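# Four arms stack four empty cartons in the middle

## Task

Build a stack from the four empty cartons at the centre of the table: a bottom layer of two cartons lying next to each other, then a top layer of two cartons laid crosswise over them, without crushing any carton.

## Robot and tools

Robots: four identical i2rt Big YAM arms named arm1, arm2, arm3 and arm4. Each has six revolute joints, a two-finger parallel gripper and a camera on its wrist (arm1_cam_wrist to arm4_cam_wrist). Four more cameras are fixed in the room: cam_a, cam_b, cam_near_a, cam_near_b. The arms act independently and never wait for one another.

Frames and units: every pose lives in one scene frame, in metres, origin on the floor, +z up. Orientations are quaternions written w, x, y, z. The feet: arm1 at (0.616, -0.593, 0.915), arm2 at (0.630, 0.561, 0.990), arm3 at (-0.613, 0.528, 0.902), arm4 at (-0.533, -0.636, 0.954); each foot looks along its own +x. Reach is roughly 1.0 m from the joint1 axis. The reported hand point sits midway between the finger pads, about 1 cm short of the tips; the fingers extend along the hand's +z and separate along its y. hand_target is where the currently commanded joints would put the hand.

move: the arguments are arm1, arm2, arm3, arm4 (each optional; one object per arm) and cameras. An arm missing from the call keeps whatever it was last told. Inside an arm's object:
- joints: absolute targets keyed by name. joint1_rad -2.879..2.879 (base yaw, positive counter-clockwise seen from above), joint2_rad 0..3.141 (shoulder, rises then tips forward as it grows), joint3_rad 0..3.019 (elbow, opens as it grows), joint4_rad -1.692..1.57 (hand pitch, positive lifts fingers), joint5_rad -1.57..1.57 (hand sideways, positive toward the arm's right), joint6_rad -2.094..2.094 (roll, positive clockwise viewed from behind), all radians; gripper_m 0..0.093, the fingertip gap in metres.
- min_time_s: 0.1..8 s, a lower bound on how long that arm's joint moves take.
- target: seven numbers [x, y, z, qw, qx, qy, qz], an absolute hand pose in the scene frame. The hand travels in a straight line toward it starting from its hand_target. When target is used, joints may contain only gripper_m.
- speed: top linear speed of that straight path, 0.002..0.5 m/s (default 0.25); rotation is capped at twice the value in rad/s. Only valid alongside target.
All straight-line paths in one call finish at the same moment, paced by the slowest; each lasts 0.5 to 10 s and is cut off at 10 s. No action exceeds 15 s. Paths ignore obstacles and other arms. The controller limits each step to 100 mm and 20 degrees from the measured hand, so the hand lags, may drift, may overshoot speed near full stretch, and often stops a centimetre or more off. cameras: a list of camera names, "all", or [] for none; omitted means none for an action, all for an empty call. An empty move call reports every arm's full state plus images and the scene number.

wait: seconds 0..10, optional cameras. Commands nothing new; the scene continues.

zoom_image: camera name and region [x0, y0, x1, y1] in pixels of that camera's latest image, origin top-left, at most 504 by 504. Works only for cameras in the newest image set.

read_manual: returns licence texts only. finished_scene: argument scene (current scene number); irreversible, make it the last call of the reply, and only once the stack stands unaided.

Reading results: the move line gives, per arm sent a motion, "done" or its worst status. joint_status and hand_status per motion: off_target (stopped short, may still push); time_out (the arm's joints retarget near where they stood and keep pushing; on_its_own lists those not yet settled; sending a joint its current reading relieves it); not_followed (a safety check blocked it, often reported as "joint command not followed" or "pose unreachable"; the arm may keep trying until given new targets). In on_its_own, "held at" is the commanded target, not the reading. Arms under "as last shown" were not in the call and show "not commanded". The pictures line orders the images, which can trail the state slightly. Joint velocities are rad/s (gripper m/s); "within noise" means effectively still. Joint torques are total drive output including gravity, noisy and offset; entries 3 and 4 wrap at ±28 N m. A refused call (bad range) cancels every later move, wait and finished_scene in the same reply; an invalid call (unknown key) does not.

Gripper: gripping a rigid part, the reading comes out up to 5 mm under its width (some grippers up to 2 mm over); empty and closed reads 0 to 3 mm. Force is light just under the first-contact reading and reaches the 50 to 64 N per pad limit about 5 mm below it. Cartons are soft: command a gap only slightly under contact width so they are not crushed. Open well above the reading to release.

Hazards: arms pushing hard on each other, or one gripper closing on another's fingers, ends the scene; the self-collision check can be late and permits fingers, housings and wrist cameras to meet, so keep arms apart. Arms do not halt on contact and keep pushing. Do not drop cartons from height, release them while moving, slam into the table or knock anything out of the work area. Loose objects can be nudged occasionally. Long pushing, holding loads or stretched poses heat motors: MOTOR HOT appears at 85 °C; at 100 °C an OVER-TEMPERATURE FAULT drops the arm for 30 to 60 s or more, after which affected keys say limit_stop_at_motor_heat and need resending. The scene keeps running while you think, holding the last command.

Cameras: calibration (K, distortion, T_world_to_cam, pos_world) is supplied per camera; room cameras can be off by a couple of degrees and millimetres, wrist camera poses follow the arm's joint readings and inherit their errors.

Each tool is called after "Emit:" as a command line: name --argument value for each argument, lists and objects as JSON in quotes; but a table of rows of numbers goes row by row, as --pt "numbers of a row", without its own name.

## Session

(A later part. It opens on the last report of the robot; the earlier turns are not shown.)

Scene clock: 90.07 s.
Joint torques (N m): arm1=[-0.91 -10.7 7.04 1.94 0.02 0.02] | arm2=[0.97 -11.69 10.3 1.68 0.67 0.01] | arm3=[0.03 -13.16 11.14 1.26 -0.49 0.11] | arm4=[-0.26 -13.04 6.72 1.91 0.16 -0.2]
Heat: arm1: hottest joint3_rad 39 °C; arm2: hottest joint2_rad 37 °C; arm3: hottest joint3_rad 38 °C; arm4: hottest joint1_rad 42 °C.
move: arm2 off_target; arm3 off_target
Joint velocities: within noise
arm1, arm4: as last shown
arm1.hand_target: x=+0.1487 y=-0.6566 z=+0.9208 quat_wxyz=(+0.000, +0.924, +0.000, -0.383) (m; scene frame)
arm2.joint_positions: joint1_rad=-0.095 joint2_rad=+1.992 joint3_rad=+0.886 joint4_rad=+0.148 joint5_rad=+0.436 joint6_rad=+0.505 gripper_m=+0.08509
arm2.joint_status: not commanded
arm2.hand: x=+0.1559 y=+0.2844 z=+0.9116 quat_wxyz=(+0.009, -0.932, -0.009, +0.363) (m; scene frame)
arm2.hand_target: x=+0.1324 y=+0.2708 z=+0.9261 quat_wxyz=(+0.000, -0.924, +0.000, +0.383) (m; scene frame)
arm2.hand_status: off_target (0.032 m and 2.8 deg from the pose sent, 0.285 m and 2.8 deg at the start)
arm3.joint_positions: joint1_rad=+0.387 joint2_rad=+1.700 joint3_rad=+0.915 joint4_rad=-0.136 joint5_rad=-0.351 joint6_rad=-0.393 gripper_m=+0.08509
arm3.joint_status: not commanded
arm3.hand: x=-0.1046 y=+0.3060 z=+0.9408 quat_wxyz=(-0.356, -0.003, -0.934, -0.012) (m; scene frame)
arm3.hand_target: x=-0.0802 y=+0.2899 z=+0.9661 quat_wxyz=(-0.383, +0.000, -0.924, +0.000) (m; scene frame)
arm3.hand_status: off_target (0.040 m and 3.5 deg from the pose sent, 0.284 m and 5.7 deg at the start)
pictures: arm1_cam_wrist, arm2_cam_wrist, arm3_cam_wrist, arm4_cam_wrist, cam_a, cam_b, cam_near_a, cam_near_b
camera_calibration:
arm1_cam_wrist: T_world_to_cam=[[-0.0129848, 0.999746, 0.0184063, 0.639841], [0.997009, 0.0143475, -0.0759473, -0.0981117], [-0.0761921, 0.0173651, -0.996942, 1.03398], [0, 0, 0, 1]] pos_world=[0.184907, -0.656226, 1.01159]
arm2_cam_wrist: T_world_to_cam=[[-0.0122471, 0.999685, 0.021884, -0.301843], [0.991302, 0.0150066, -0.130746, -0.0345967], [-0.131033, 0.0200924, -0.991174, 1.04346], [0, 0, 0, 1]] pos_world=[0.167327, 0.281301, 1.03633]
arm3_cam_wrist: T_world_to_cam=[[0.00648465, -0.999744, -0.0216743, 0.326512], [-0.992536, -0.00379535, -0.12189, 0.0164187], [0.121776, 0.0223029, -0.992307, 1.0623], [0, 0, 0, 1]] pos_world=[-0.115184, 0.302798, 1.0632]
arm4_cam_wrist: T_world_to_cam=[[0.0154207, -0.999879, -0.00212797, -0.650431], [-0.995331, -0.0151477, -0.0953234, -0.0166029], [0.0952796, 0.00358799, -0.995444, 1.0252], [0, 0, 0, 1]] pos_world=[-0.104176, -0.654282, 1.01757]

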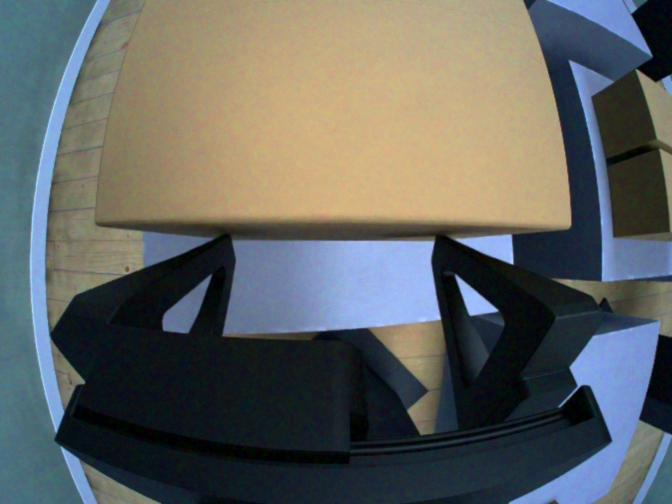

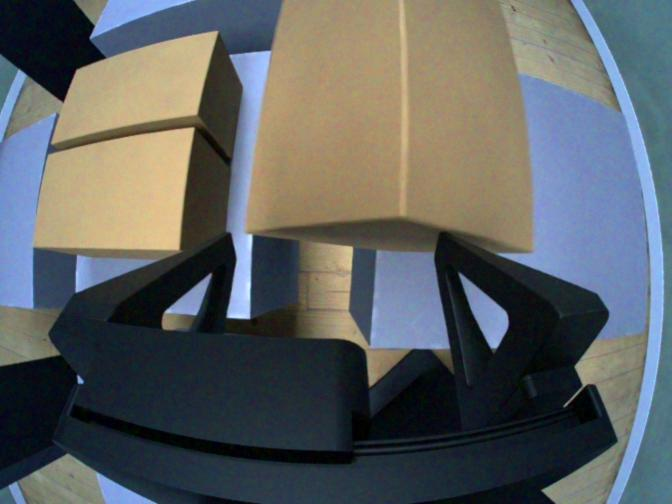

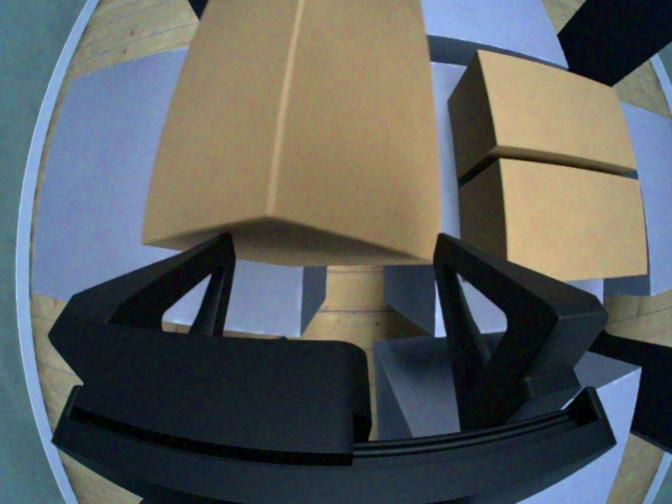

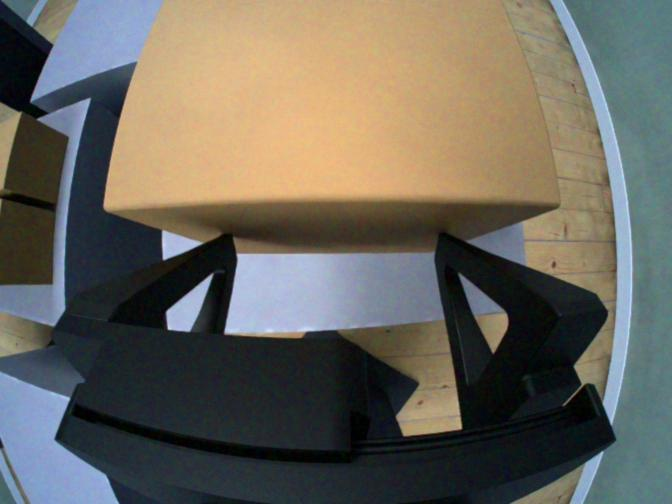

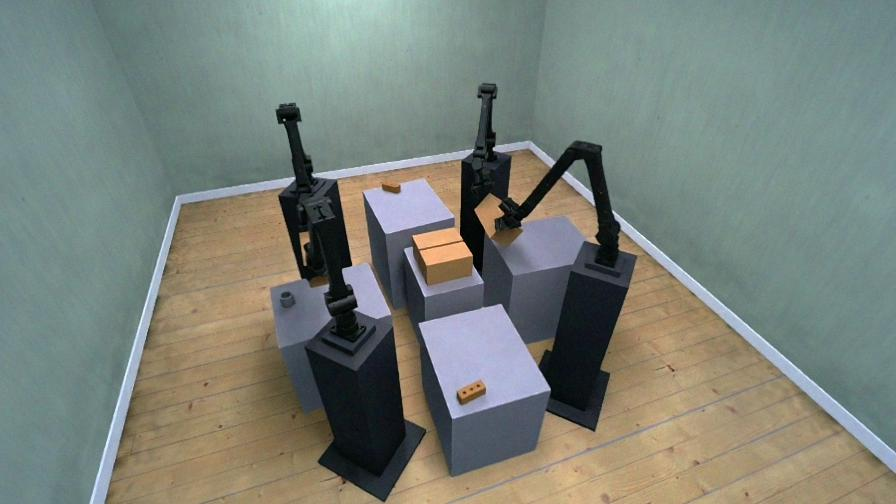

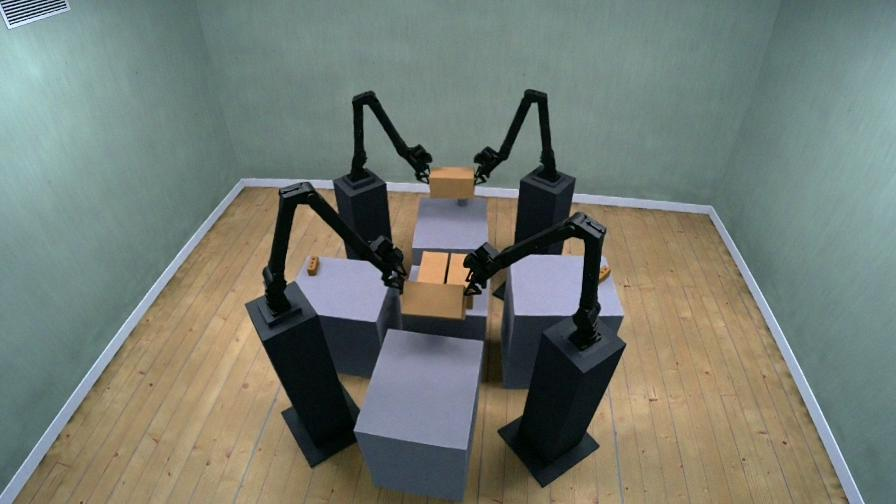

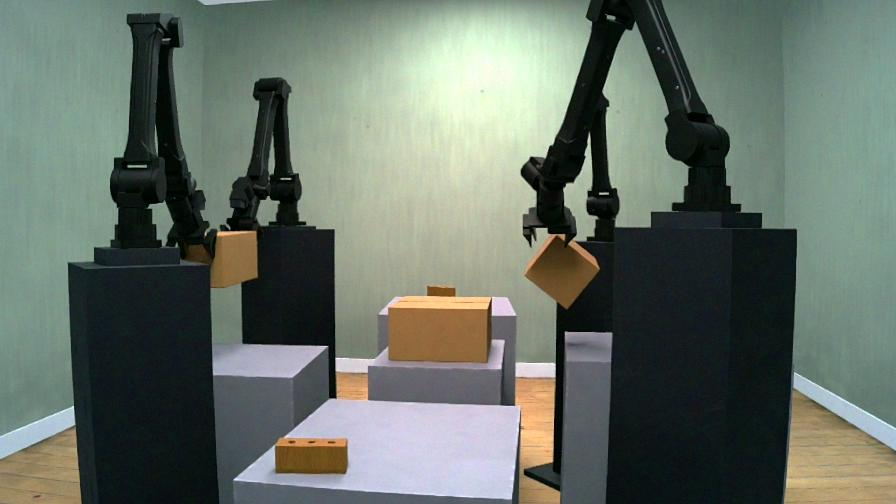

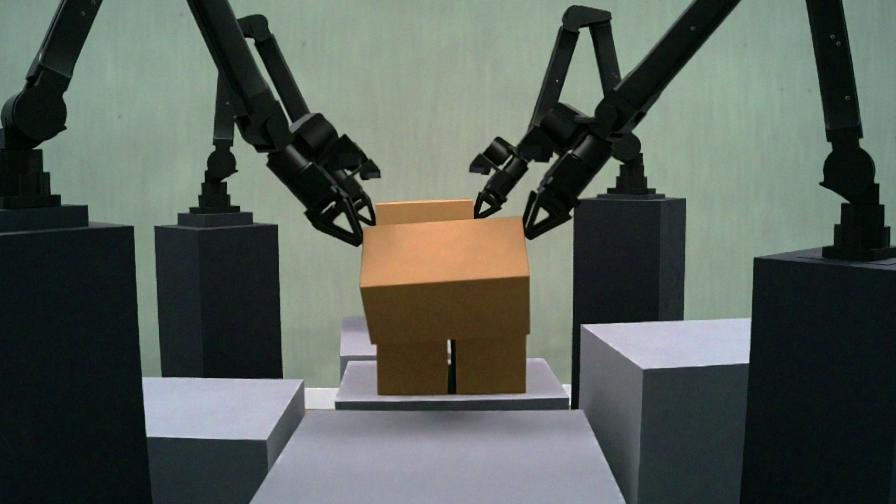

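Emit:
move --arm2 '{"target":[0.15,0.55,0.90,0,0.9239,0,-0.3827],"speed":0.1}' --arm3 '{"target":[-0.063,0.57,0.92,0.3827,0,0.9239,0],"speed":0.1}' --cameras '["cam_near_a","cam_near_b","arm2_cam_wrist"]'

Emit:
move --arm2 '{"target":[0.15,0.55,0.79,0,0.9239,0,-0.3827],"speed":0.05}' --arm3 '{"target":[-0.063,0.57,0.81,0.3827,0,0.9239,0],"speed":0.05}' --cameras '["cam_near_a","cam_near_b","arm2_cam_wrist"]'

Scene clock: 97.50 s.
Joint torques (N m): arm1=[-0.91 -10.64 7.04 1.94 0.03 0.02] | arm2=[0.21 -11.69 4.08 3.79 -0.24 -0.29] | arm3=[0.91 -12.45 8.23 2.77 0.46 0.38] | arm4=[-0.26 -12.98 6.71 1.92 0.16 -0.2]
Heat: arm1: hottest joint3_rad 39 °C; arm2: hottest joint2_rad 37 °C; arm3: hottest joint3_rad 38 °C; arm4: hottest joint1_rad 42 °C.
move: arm2 off_target; arm3 off_target
Joint velocities: within noise
arm1, arm4: as last shown
arm2.joint_positions: joint1_rad=-0.720 joint2_rad=+1.975 joint3_rad=+0.576 joint4_rad=+0.525 joint5_rad=+0.032 joint6_rad=+0.047 gripper_m=+0.08509
arm2.joint_status: not commanded
arm2.hand: x=+0.1715 y=+0.5492 z=+0.8792 quat_wxyz=(+0.000, -0.938, +0.009, +0.345) (m; scene frame)
arm2.hand_target: x=+0.1507 y=+0.5501 z=+0.9002 quat_wxyz=(+0.001, -0.924, +0.000, +0.382) (m; scene frame)
arm2.hand_status: off_target (0.030 m and 4.7 deg from the pose sent, 0.266 m and 2.8 deg at the start)
arm3.joint_positions: joint1_rad=+0.999 joint2_rad=+1.712 joint3_rad=+0.764 joint4_rad=+0.085 joint5_rad=+0.065 joint6_rad=+0.047 gripper_m=+0.08509
arm3.joint_status: not commanded
arm3.hand: x=-0.0883 y=+0.5654 z=+0.9008 quat_wxyz=(-0.349, +0.010, -0.937, +0.004) (m; scene frame)
arm3.hand_target: x=-0.0645 y=+0.5700 z=+0.9210 quat_wxyz=(-0.383, +0.000, -0.924, -0.001) (m; scene frame)
arm3.hand_status: off_target (0.032 m and 4.3 deg from the pose sent, 0.268 m and 3.5 deg at the start)
pictures: arm2_cam_wrist, cam_near_a, cam_near_b
camera_calibration:
arm2_cam_wrist: T_world_to_cam=[[0.0150252, 0.999855, -0.00806937, -0.544083], [0.995525, -0.0157121, -0.0931792, -0.0751109], [-0.0932924, -0.00663323, -0.995617, 1.02011], [0, 0, 0, 1]] pos_world=[0.178119, 0.549591, 1.00425]

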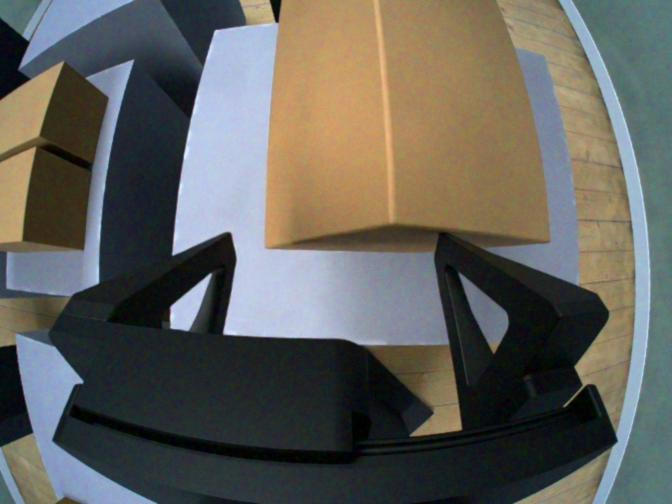

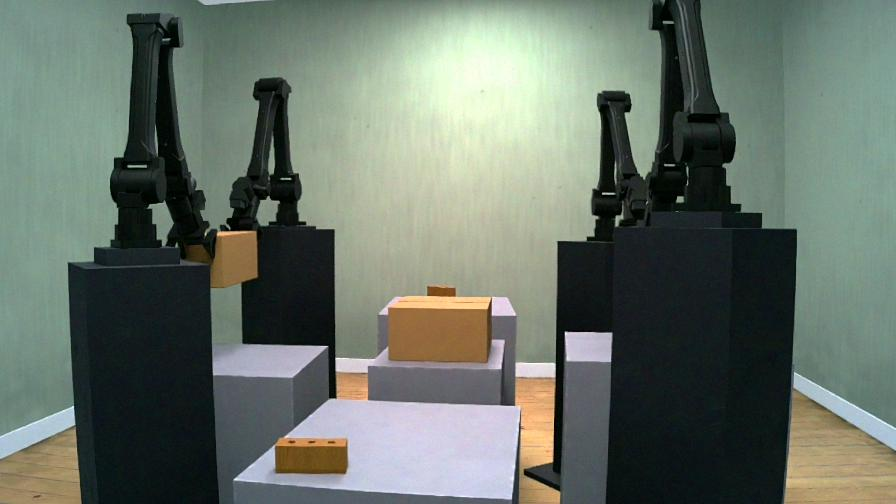

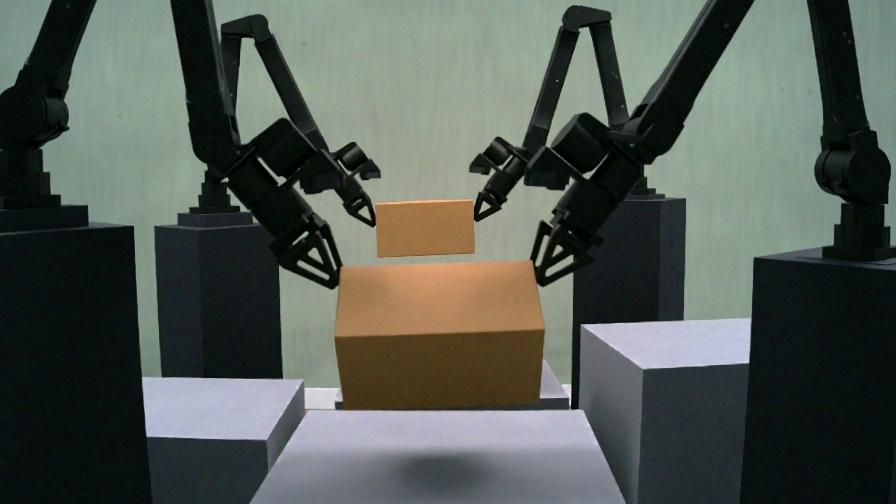

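Scene clock: 100.33 s.
Joint torques (N m): arm1=[-0.91 -10.7 7.04 1.95 0.03 0.01] | arm2=[0.38 -10.29 3.69 3.56 -0.22 -0.21] | arm3=[0.85 -13.27 5.79 2.59 0.4 0.31] | arm4=[-0.21 -13.16 6.61 1.89 0.14 -0.18]
Heat: arm1: hottest joint3_rad 39 °C; arm2: hottest joint2_rad 37 °C; arm3: hottest joint3_rad 38 °C; arm4: hottest joint1_rad 42 °C.
move: arm2 off_target; arm3 off_target
Joint velocities: within noise
arm1, arm4: as last shown
arm2.joint_positions: joint1_rad=-0.720 joint2_rad=+2.336 joint3_rad=+0.653 joint4_rad=+0.824 joint5_rad=+0.031 joint6_rad=+0.040 gripper_m=+0.08509
arm2.joint_status: not commanded
arm2.hand: x=+0.1758 y=+0.5491 z=+0.7829 quat_wxyz=(+0.000, -0.936, +0.006, +0.352) (m; scene frame)
arm2.hand_target: x=+0.1509 y=+0.5501 z=+0.7910 quat_wxyz=(+0.000, -0.924, +0.000, +0.382) (m; scene frame)
arm2.hand_status: off_target (0.027 m and 3.8 deg from the pose sent, 0.092 m and 4.7 deg at the start)
arm3.joint_positions: joint1_rad=+0.999 joint2_rad=+2.011 joint3_rad=+0.762 joint4_rad=+0.403 joint5_rad=+0.066 joint6_rad=+0.052 gripper_m=+0.08509
arm3.joint_status: not commanded
arm3.hand: x=-0.0848 y=+0.5659 z=+0.7996 quat_wxyz=(-0.357, +0.007, -0.934, +0.003) (m; scene frame)
arm3.hand_target: x=-0.0639 y=+0.5700 z=+0.8107 quat_wxyz=(-0.382, +0.000, -0.924, +0.000) (m; scene frame)
arm3.hand_status: off_target (0.025 m and 3.3 deg from the pose sent, 0.094 m and 4.3 deg at the start)
pictures: arm2_cam_wrist, cam_near_a, cam_near_b
camera_calibration:
arm2_cam_wrist: T_world_to_cam=[[0.00905899, 0.999945, -0.00524027, -0.545975], [0.99407, -0.00957343, -0.108322, -0.0796296], [-0.108366, -0.0042279, -0.994102, 0.924789], [0, 0, 0, 1]] pos_world=[0.184319, 0.549092, 0.907848]

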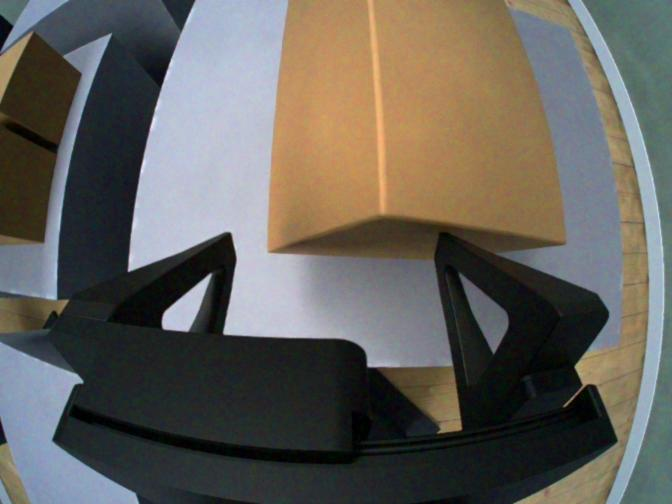

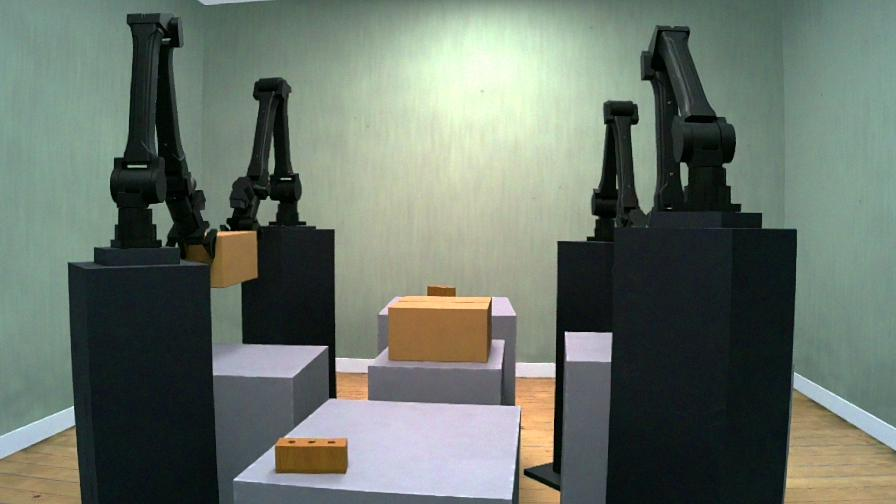

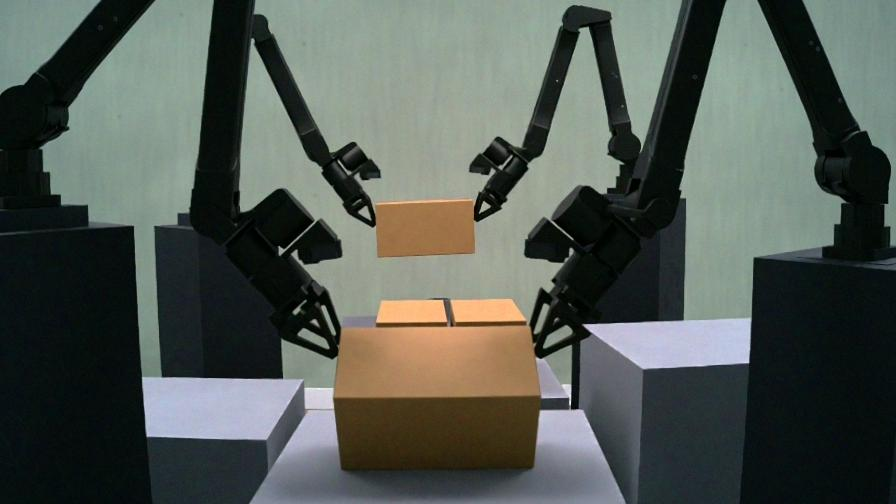

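Emit:
move --arm2 '{"target":[0.15,0.49,0.765,0,0.9239,0,-0.3827],"speed":0.04}' --arm3 '{"target":[-0.063,0.51,0.785,0.3827,0,0.9239,0],"speed":0.04}' --cameras '["cam_near_a","cam_near_b","arm2_cam_wrist"]'

Emit:
move --arm2 '{"target":[0.15,0.445,0.735,0,0.9239,0,-0.3827],"speed":0.04}' --arm3 '{"target":[-0.063,0.465,0.755,0.3827,0,0.9239,0],"speed":0.04}' --cameras '["cam_near_a","cam_near_b","arm2_cam_wrist"]'

Scene clock: 104.80 s.
Joint torques (N m): arm1=[-0.91 -10.64 7.02 1.94 0.03 0.02] | arm2=[1.61 -10.64 2.74 3.41 0.32 -0.03] | arm3=[-0.85 -13.98 5.57 2.44 -0.02 0.13] | arm4=[-0.21 -13.04 6.71 1.95 0.14 -0.2]
Heat: arm1: hottest joint3_rad 40 °C; arm2: hottest joint2_rad 37 °C; arm3: hottest joint3_rad 38 °C; arm4: hottest joint1_rad 42 °C.
move: arm2 off_target; arm3 off_target
Joint velocities: within noise
arm1, arm4: as last shown
arm2.joint_positions: joint1_rad=-0.567 joint2_rad=+2.419 joint3_rad=+0.716 joint4_rad=+0.840 joint5_rad=+0.135 joint6_rad=+0.141 gripper_m=+0.08509
arm2.joint_status: not commanded
arm2.hand: x=+0.1710 y=+0.4965 z=+0.7578 quat_wxyz=(+0.004, -0.935, +0.000, +0.355) (m; scene frame)
arm2.hand_target: x=+0.1508 y=+0.4900 z=+0.7656 quat_wxyz=(+0.000, -0.924, +0.000, +0.382) (m; scene frame)
arm2.hand_status: off_target (0.023 m and 3.4 deg from the pose sent, 0.067 m and 3.8 deg at the start)
arm3.joint_positions: joint1_rad=+0.878 joint2_rad=+2.088 joint3_rad=+0.762 joint4_rad=+0.473 joint5_rad=-0.024 joint6_rad=-0.034 gripper_m=+0.08509
arm3.joint_status: not commanded
arm3.hand: x=-0.0893 y=+0.5181 z=+0.7719 quat_wxyz=(-0.353, +0.007, -0.936, -0.003) (m; scene frame)
arm3.hand_target: x=-0.0641 y=+0.5098 z=+0.7861 quat_wxyz=(-0.383, +0.000, -0.924, +0.000) (m; scene frame)
arm3.hand_status: off_target (0.031 m and 3.8 deg from the pose sent, 0.062 m and 3.3 deg at the start)
pictures: arm2_cam_wrist, cam_near_a, cam_near_b
camera_calibration:
arm2_cam_wrist: T_world_to_cam=[[0.00051976, 0.999974, 0.00720747, -0.501539], [0.993473, 0.000305752, -0.114064, -0.0786084], [-0.114063, 0.00721971, -0.993447, 0.89395], [0, 0, 0, 1]] pos_world=[0.180323, 0.495096, 0.882741]

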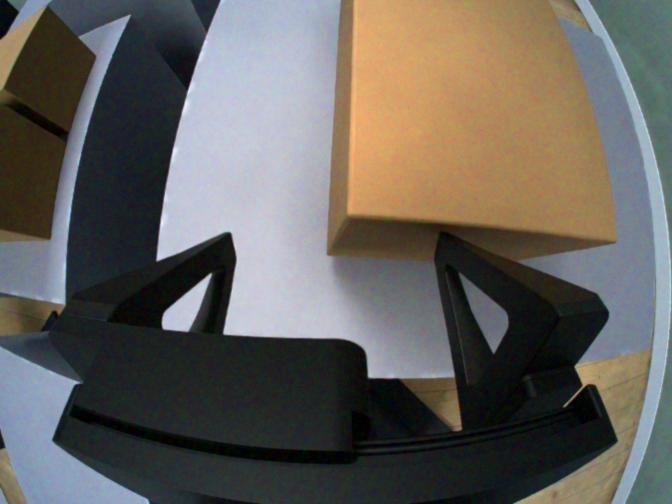

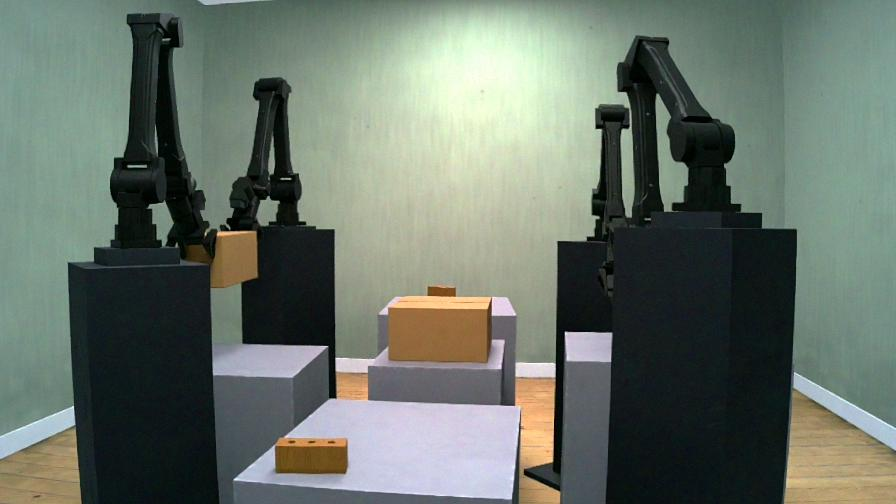

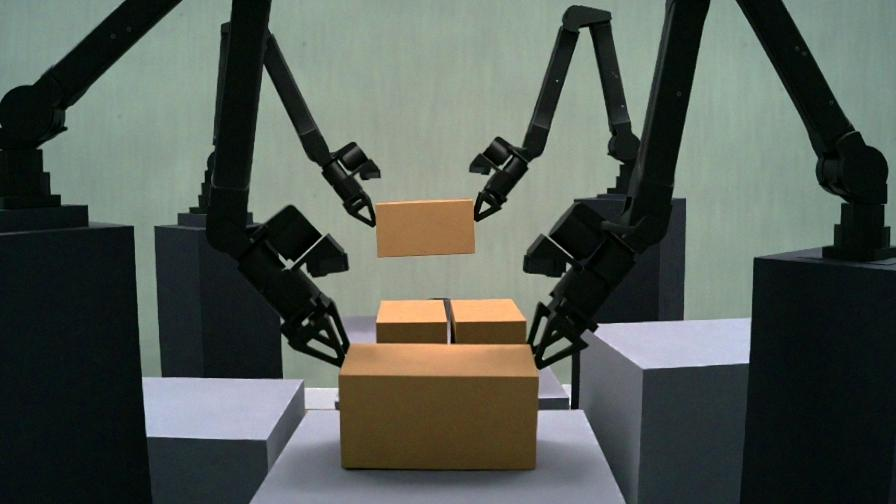

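Scene clock: 106.77 s.
Joint torques (N m): arm1=[-0.97 -10.7 7.02 1.95 0.03 0.01] | arm2=[1.61 -11.69 3 2.86 0.23 -0.04] | arm3=[-1.03 -14.04 5.57 2.41 0.02 0.13] | arm4=[-0.32 -13.16 6.69 1.95 0.15 -0.2]
Heat: arm1: hottest joint3_rad 40 °C; arm2: hottest joint2_rad 37 °C; arm3: hottest joint3_rad 38 °C; arm4: hottest joint1_rad 42 °C.
move: arm2 off_target; arm3 off_target
Joint velocities: within noise
arm1, arm4: as last shown
arm2.joint_positions: joint1_rad=-0.451 joint2_rad=+2.504 joint3_rad=+0.791 joint4_rad=+0.843 joint5_rad=+0.219 joint6_rad=+0.226 gripper_m=+0.08509
arm2.joint_status: not commanded
arm2.hand: x=+0.1685 y=+0.4550 z=+0.7307 quat_wxyz=(+0.008, -0.933, -0.001, +0.360) (m; scene frame)
arm2.hand_target: x=+0.1507 y=+0.4450 z=+0.7356 quat_wxyz=(+0.000, -0.924, +0.000, +0.382) (m; scene frame)
arm2.hand_status: off_target (0.021 m and 3.0 deg from the pose sent, 0.060 m and 3.4 deg at the start)
arm3.joint_positions: joint1_rad=+0.775 joint2_rad=+2.175 joint3_rad=+0.788 joint4_rad=+0.528 joint5_rad=-0.100 joint6_rad=-0.107 gripper_m=+0.08509
arm3.joint_status: not commanded
arm3.hand: x=-0.0910 y=+0.4775 z=+0.7439 quat_wxyz=(-0.352, +0.006, -0.936, -0.007) (m; scene frame)
arm3.hand_target: x=-0.0646 y=+0.4649 z=+0.7562 quat_wxyz=(-0.382, +0.000, -0.924, +0.000) (m; scene frame)
arm3.hand_status: off_target (0.033 m and 3.9 deg from the pose sent, 0.062 m and 3.8 deg at the start)
pictures: arm2_cam_wrist, cam_near_a, cam_near_b
camera_calibration:
arm2_cam_wrist: T_world_to_cam=[[0.00306177, 0.999883, 0.0149789, -0.465807], [0.992197, -0.0011705, -0.124677, -0.0705274], [-0.124644, 0.0152437, -0.992084, 0.864191], [0, 0, 0, 1]] pos_world=[0.17912, 0.452497, 0.855534]

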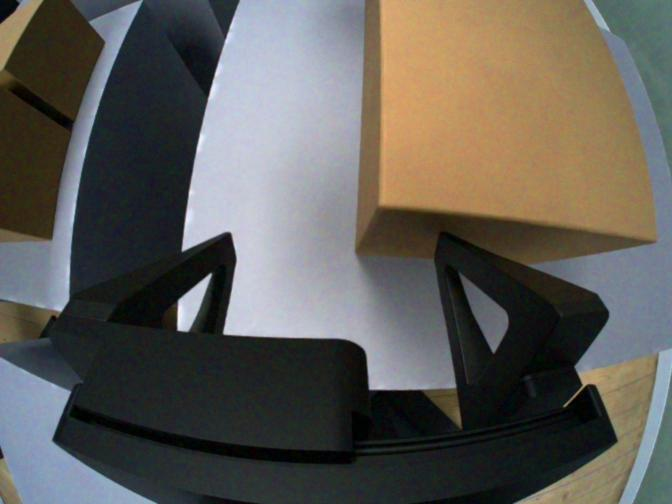

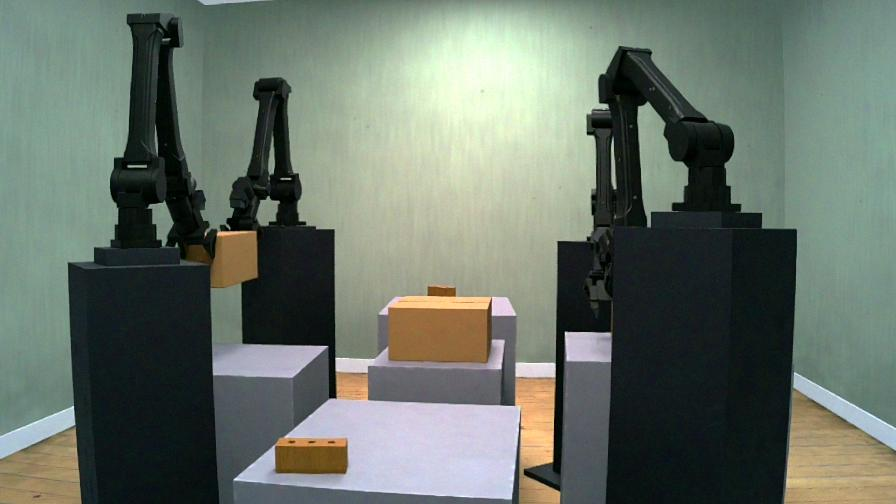

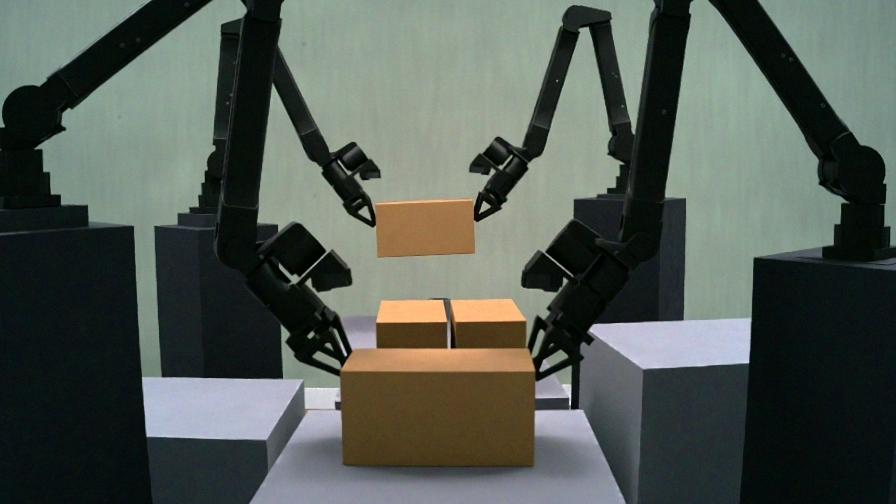

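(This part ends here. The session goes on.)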